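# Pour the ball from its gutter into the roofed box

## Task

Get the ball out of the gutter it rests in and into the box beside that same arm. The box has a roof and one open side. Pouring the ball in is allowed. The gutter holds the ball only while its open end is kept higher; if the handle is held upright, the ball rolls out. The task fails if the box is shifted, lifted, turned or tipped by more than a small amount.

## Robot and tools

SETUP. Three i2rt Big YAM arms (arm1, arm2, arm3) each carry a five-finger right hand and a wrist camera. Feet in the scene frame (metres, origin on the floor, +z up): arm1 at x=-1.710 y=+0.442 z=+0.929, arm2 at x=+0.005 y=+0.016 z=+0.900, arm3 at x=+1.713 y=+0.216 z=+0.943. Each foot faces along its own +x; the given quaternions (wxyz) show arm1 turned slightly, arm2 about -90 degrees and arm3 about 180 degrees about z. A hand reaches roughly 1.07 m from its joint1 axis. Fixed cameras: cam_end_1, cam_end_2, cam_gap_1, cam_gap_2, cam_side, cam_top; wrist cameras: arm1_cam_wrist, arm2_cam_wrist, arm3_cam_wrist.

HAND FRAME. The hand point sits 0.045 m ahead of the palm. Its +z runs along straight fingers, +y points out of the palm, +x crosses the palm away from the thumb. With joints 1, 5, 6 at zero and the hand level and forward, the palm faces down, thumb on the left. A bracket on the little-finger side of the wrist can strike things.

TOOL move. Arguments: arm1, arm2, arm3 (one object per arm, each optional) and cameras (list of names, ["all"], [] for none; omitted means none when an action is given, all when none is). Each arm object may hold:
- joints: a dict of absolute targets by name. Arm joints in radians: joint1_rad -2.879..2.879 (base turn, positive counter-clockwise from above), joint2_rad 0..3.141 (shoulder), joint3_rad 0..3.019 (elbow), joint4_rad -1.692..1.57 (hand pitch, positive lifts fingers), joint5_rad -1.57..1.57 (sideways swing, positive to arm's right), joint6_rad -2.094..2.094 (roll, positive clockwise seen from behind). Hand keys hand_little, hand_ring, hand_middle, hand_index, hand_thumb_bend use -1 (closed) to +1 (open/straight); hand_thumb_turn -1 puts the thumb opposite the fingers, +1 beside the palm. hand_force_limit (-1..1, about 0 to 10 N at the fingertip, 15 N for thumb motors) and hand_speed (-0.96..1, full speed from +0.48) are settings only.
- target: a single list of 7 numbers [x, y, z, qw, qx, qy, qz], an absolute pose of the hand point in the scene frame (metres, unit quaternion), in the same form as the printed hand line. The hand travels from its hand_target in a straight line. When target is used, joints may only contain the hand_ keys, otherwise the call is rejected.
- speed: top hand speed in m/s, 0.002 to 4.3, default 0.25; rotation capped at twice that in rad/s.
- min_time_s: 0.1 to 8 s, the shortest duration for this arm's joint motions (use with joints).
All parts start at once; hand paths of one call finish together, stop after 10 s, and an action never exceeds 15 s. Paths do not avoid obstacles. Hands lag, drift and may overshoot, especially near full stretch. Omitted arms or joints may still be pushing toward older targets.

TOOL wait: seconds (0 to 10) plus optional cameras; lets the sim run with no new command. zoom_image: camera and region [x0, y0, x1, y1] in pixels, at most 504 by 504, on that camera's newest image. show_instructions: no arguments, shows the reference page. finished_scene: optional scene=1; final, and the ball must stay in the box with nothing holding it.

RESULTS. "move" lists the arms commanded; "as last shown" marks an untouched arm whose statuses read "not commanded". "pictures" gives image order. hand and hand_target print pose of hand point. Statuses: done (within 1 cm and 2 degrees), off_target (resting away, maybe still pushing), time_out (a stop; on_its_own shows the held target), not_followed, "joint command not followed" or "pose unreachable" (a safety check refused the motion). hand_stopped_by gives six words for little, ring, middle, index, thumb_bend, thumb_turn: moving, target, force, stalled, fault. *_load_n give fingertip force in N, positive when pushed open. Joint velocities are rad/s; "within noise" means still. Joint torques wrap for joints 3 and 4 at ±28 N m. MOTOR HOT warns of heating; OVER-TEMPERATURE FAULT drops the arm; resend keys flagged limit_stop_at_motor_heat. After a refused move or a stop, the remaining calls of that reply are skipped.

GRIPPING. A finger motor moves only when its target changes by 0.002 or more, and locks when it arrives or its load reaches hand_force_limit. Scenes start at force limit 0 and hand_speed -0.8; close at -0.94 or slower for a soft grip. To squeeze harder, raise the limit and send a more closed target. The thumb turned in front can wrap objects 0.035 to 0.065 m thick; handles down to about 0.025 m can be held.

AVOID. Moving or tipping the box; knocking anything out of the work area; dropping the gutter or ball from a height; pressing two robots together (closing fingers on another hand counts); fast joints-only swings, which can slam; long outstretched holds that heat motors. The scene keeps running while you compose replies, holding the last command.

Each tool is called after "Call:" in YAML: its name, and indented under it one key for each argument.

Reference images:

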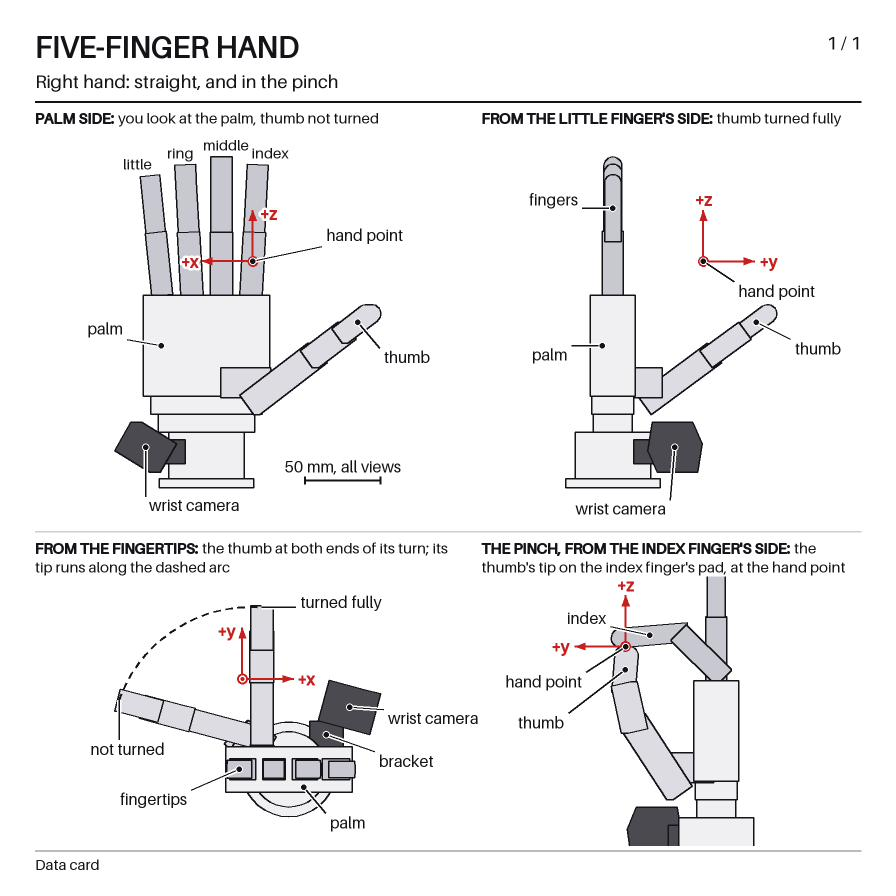

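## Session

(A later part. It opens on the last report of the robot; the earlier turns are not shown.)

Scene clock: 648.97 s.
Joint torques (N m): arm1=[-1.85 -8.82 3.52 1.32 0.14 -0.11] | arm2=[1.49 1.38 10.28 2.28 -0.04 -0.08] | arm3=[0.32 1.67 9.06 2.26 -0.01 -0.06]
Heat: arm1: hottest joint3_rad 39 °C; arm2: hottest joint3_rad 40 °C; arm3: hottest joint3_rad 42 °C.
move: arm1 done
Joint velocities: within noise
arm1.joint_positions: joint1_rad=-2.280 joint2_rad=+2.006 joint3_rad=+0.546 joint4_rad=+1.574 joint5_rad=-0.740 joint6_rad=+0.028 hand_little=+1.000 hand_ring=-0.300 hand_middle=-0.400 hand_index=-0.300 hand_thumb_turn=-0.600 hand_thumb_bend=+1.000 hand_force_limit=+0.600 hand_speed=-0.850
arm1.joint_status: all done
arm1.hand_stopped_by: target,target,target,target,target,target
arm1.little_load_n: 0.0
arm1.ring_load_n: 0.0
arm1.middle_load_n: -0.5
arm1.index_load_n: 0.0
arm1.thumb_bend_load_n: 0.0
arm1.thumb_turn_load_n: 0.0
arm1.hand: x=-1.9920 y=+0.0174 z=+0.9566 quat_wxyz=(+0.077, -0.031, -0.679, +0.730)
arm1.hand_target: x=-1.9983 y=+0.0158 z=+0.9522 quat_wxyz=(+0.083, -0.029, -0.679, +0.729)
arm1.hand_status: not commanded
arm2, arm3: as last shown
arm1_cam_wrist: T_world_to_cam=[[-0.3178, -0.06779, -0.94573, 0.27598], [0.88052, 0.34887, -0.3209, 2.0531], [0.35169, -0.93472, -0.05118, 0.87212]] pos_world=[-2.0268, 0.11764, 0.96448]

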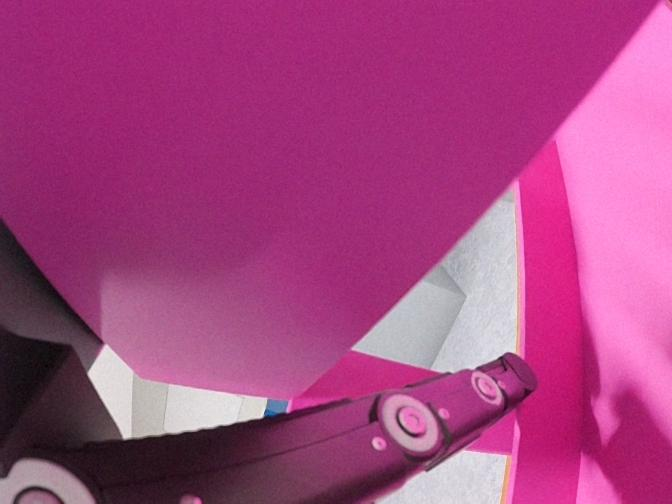

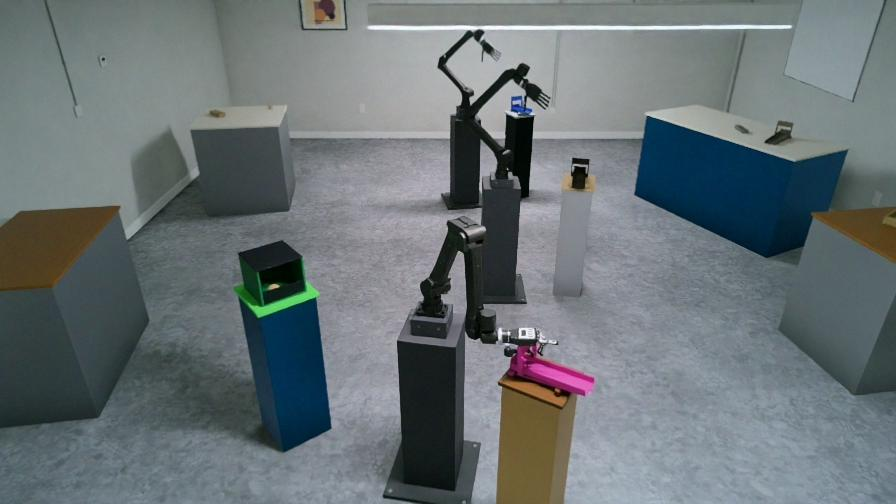

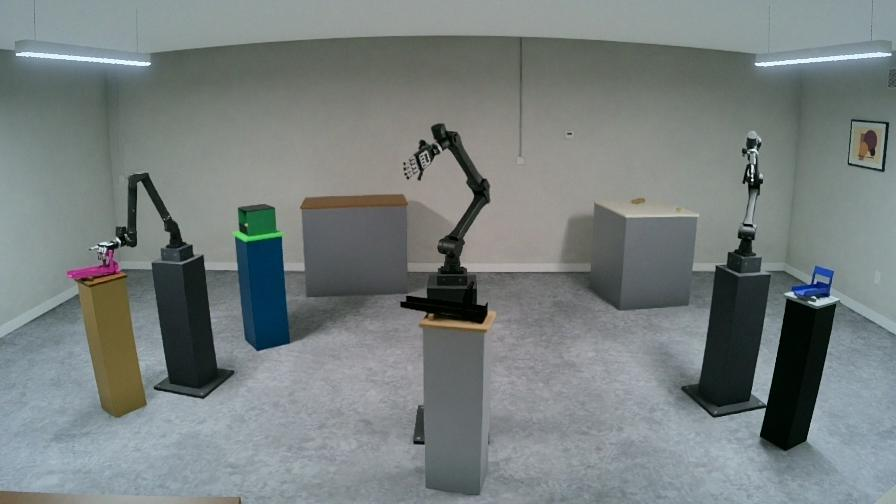

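Call:
move:
  arm1: {"joints": {"hand_index": 1.0, "hand_middle": 1.0, "hand_ring": 1.0, "hand_speed": -0.6}}
  cameras: ["arm1_cam_wrist"]

Call:
move:
  arm1: {"target": [-1.985, 0.0350, 0.995, -0.0838, 0.0288, 0.6740, -0.7333], "speed": 0.05}
  cameras: ["arm1_cam_wrist", "cam_end_1", "cam_side"]

Call:
zoom_image:
  camera: "cam_side"
  region: [65, 220, 130, 285]

Call:
zoom_image:
  camera: "cam_end_1"
  region: [495, 305, 600, 410]

Scene clock: 655.63 s.
Joint torques (N m): arm1=[-1.79 -8.41 3.32 1.4 0.17 -0.08] | arm2=[1.32 1.08 10.39 2.25 -0.02 -0.07] | arm3=[0.26 1.67 9.07 2.26 -0.01 -0.07]
Heat: arm1: hottest joint3_rad 38 °C; arm2: hottest joint3_rad 40 °C; arm3: hottest joint3_rad 42 °C.
move: arm1 done
Joint velocities: within noise
arm1.joint_positions: joint1_rad=-2.280 joint2_rad=+2.006 joint3_rad=+0.546 joint4_rad=+1.574 joint5_rad=-0.740 joint6_rad=+0.028 hand_little=+1.000 hand_ring=+1.000 hand_middle=+1.000 hand_index=+1.000 hand_thumb_turn=-0.600 hand_thumb_bend=+1.000 hand_force_limit=+0.600 hand_speed=-0.600
arm1.joint_status: all done
arm1.hand_stopped_by: target,target,target,target,target,target
arm1.little_load_n: 0.0
arm1.ring_load_n: 0.0
arm1.middle_load_n: 0.0
arm1.index_load_n: 0.0
arm1.thumb_bend_load_n: 0.0
arm1.thumb_turn_load_n: 0.0
arm1.hand: x=-1.9920 y=+0.0174 z=+0.9566 quat_wxyz=(+0.077, -0.031, -0.679, +0.730)
arm1.hand_target: x=-1.9983 y=+0.0158 z=+0.9522 quat_wxyz=(+0.083, -0.029, -0.679, +0.729)
arm1.hand_status: not commanded
arm2, arm3: as last shown
arm1_cam_wrist: T_world_to_cam=[[-0.3178, -0.06779, -0.94573, 0.27598], [0.88052, 0.34887, -0.3209, 2.0531], [0.35169, -0.93472, -0.05118, 0.87212]] pos_world=[-2.0268, 0.11764, 0.96448]

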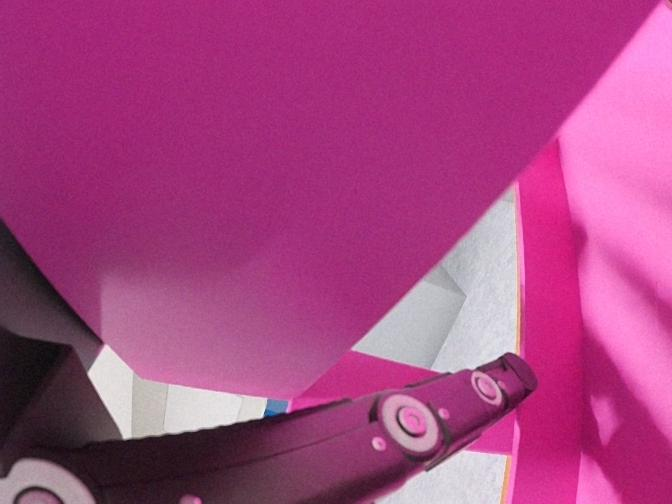

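Scene clock: 657.20 s.
Joint torques (N m): arm1=[-2.08 -9.29 2.1 1.03 -0.05 0.07] | arm2=[1.32 0.91 10.28 2.21 -0.03 -0.1] | arm3=[0.26 1.67 9.07 2.26 -0.01 -0.06]
Heat: arm1: hottest joint3_rad 38 °C; arm2: hottest joint3_rad 40 °C; arm3: hottest joint3_rad 42 °C.
move: arm1 done
Joint velocities: within noise
arm1.joint_positions: joint1_rad=-2.294 joint2_rad=+1.865 joint3_rad=+0.487 joint4_rad=+1.519 joint5_rad=-0.756 joint6_rad=+0.028 hand_little=+1.000 hand_ring=+1.000 hand_middle=+1.000 hand_index=+1.000 hand_thumb_turn=-0.600 hand_thumb_bend=+1.000 hand_force_limit=+0.600 hand_speed=-0.600
arm1.joint_status: not commanded
arm1.hand_stopped_by: target,target,target,target,target,target
arm1.little_load_n: 0.0
arm1.ring_load_n: 0.0
arm1.middle_load_n: 0.0
arm1.index_load_n: 0.0
arm1.thumb_bend_load_n: 0.0
arm1.thumb_turn_load_n: 0.0
arm1.hand: x=-1.9828 y=+0.0298 z=+0.9948 quat_wxyz=(+0.083, -0.022, -0.672, +0.736)
arm1.hand_target: x=-1.9850 y=+0.0349 z=+0.9950 quat_wxyz=(+0.084, -0.029, -0.674, +0.733)
arm1.hand_status: done (0.006 m and 0.8 deg from the pose sent, 0.043 m and 1.0 deg at the start)
arm2, arm3: as last shown
arm1_cam_wrist: T_world_to_cam=[[-0.33937, -0.08342, -0.93695, 0.2648], [0.87195, 0.34579, -0.34661, 2.0617], [0.3529, -0.9346, -0.04461, 0.87832]] pos_world=[-2.01779, 0.13005, 1.00189]

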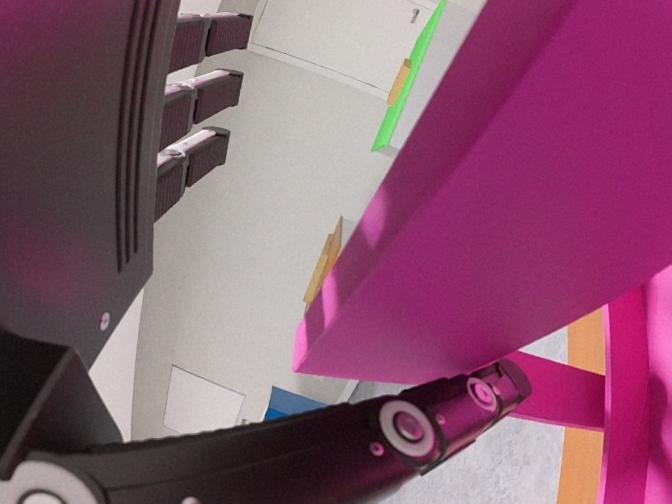

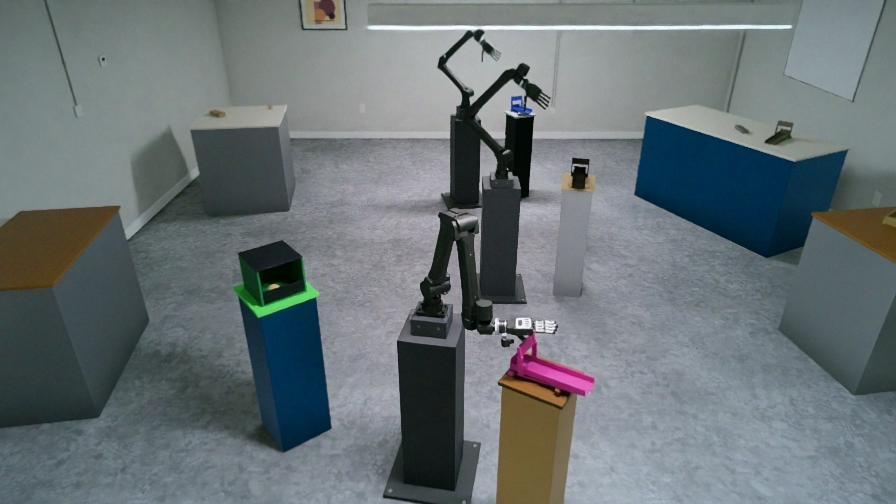

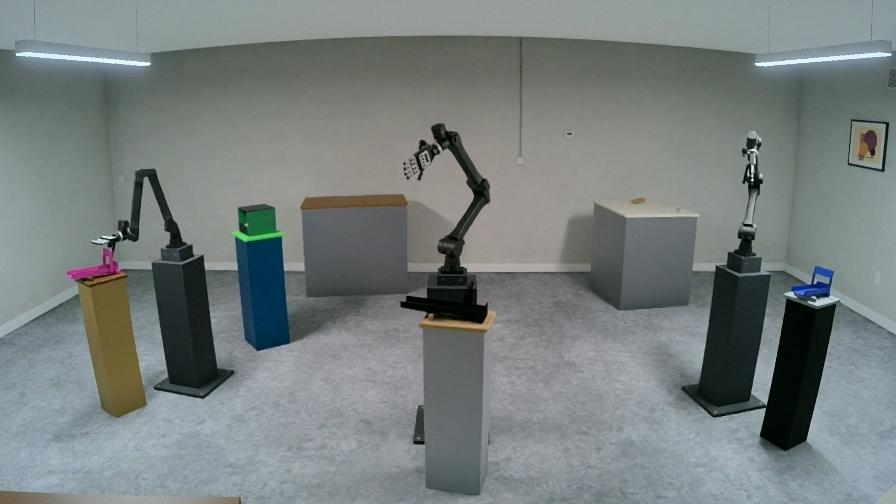

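Scaled by 7.754 from the camera's image (finer frame: 1280x720).

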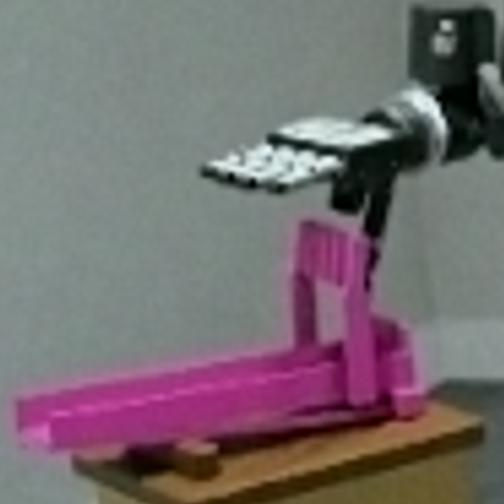

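Scaled by 4.800 from the camera's image (finer frame: 1280x720).

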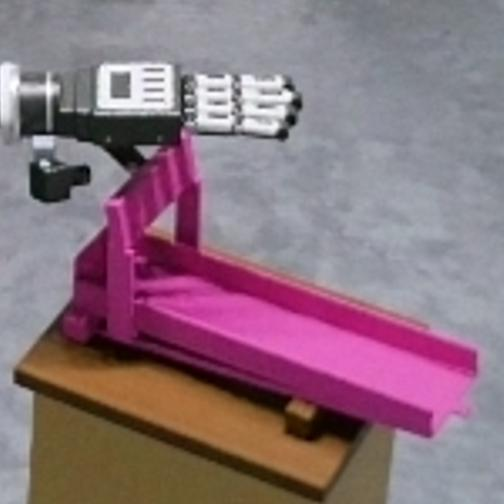

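Call:
move:
  arm1: {"target": [-1.97, 0.0600, 1.12, -0.0838, 0.0288, 0.6740, -0.7333], "speed": 0.12}
  cameras: ["arm1_cam_wrist", "cam_end_1", "cam_side"]

Call:
zoom_image:
  camera: "cam_end_1"
  region: [210, 220, 350, 330]

Call:
zoom_image:
  camera: "cam_end_1"
  region: [480, 300, 600, 410]

Call:
zoom_image:
  camera: "cam_side"
  region: [215, 190, 305, 260]

Scene clock: 660.77 s.
Joint torques (N m): arm1=[-2.43 -5.77 6.43 0.83 -0.01 0.07] | arm2=[1.9 0.85 10.29 2.24 -0.06 -0.1] | arm3=[0.32 1.67 9.07 2.29 0 -0.06]
Heat: arm1: hottest joint3_rad 38 °C; arm2: hottest joint3_rad 40 °C; arm3: hottest joint3_rad 42 °C.
move: arm1 done
Joint velocities: within noise
arm1.joint_positions: joint1_rad=-2.333 joint2_rad=+1.321 joint3_rad=+0.450 joint4_rad=+1.008 joint5_rad=-0.795 joint6_rad=+0.038 hand_little=+1.000 hand_ring=+1.000 hand_middle=+1.000 hand_index=+1.000 hand_thumb_turn=-0.600 hand_thumb_bend=+1.000 hand_force_limit=+0.600 hand_speed=-0.600
arm1.joint_status: not commanded
arm1.hand_stopped_by: target,target,target,target,target,target
arm1.little_load_n: 0.0
arm1.ring_load_n: 0.0
arm1.middle_load_n: 0.0
arm1.index_load_n: 0.0
arm1.thumb_bend_load_n: 0.0
arm1.thumb_turn_load_n: 0.0
arm1.hand: x=-1.9654 y=+0.0572 z=+1.1172 quat_wxyz=(+0.080, -0.026, -0.674, +0.734)
arm1.hand_target: x=-1.9699 y=+0.0600 z=+1.1199 quat_wxyz=(+0.084, -0.029, -0.674, +0.733)
arm1.hand_status: done (0.006 m and 0.5 deg from the pose sent, 0.130 m and 0.8 deg at the start)
arm2, arm3: as last shown
arm1_cam_wrist: T_world_to_cam=[[-0.33036, -0.07846, -0.94059, 0.40918], [0.87531, 0.34736, -0.33641, 2.07457], [0.35311, -0.93445, -0.04608, 0.9053]] pos_world=[-2.00039, 0.15745, 1.12449]

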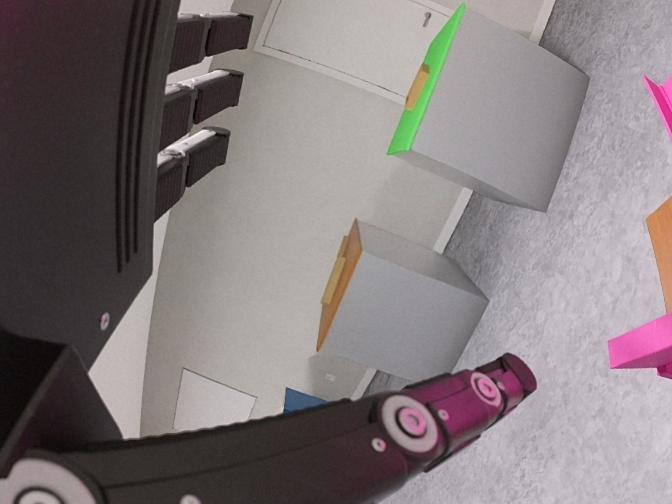

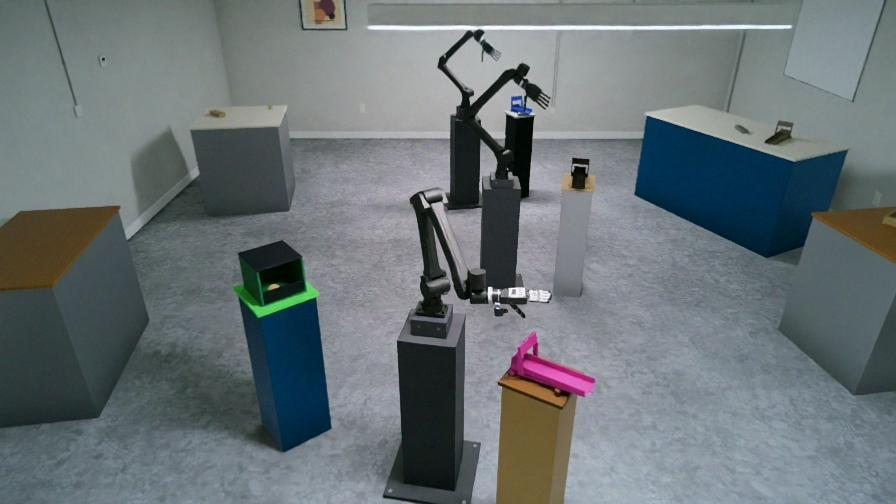

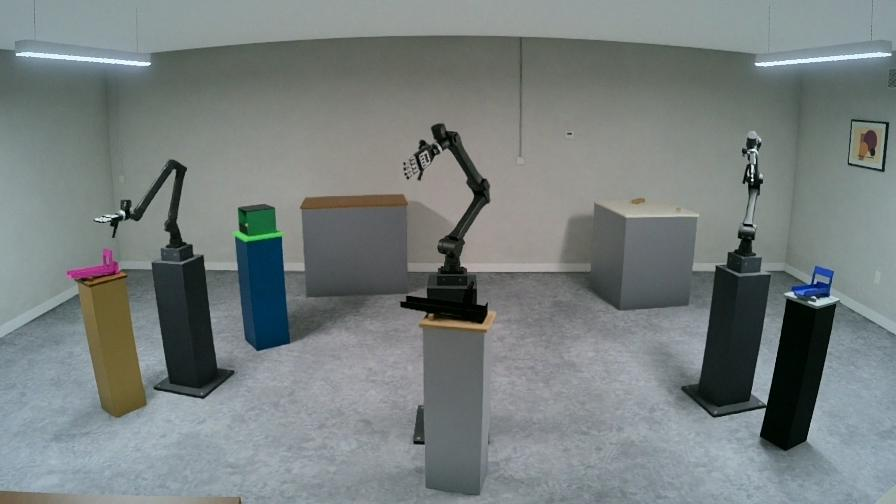

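Scaled by 3.600 from the camera's image (finer frame: 1280x720).

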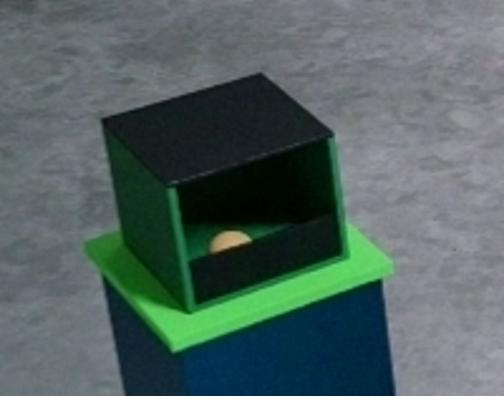

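Scaled by 4.200 from the camera's image (finer frame: 1280x720).

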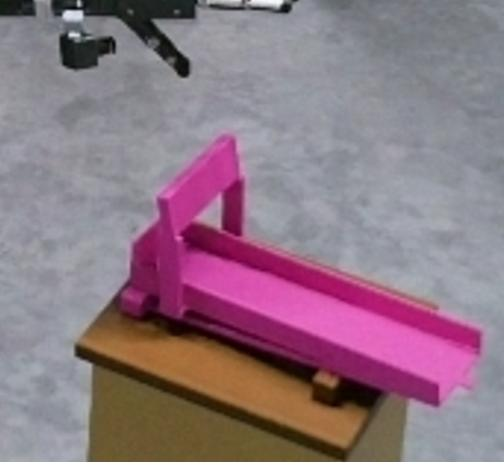

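Scaled by 5.600 from the camera's image (finer frame: 1280x720).

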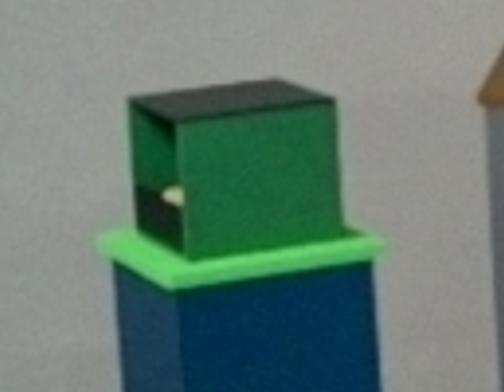

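Call:
finished_scene:

The scene is finished: the task was done.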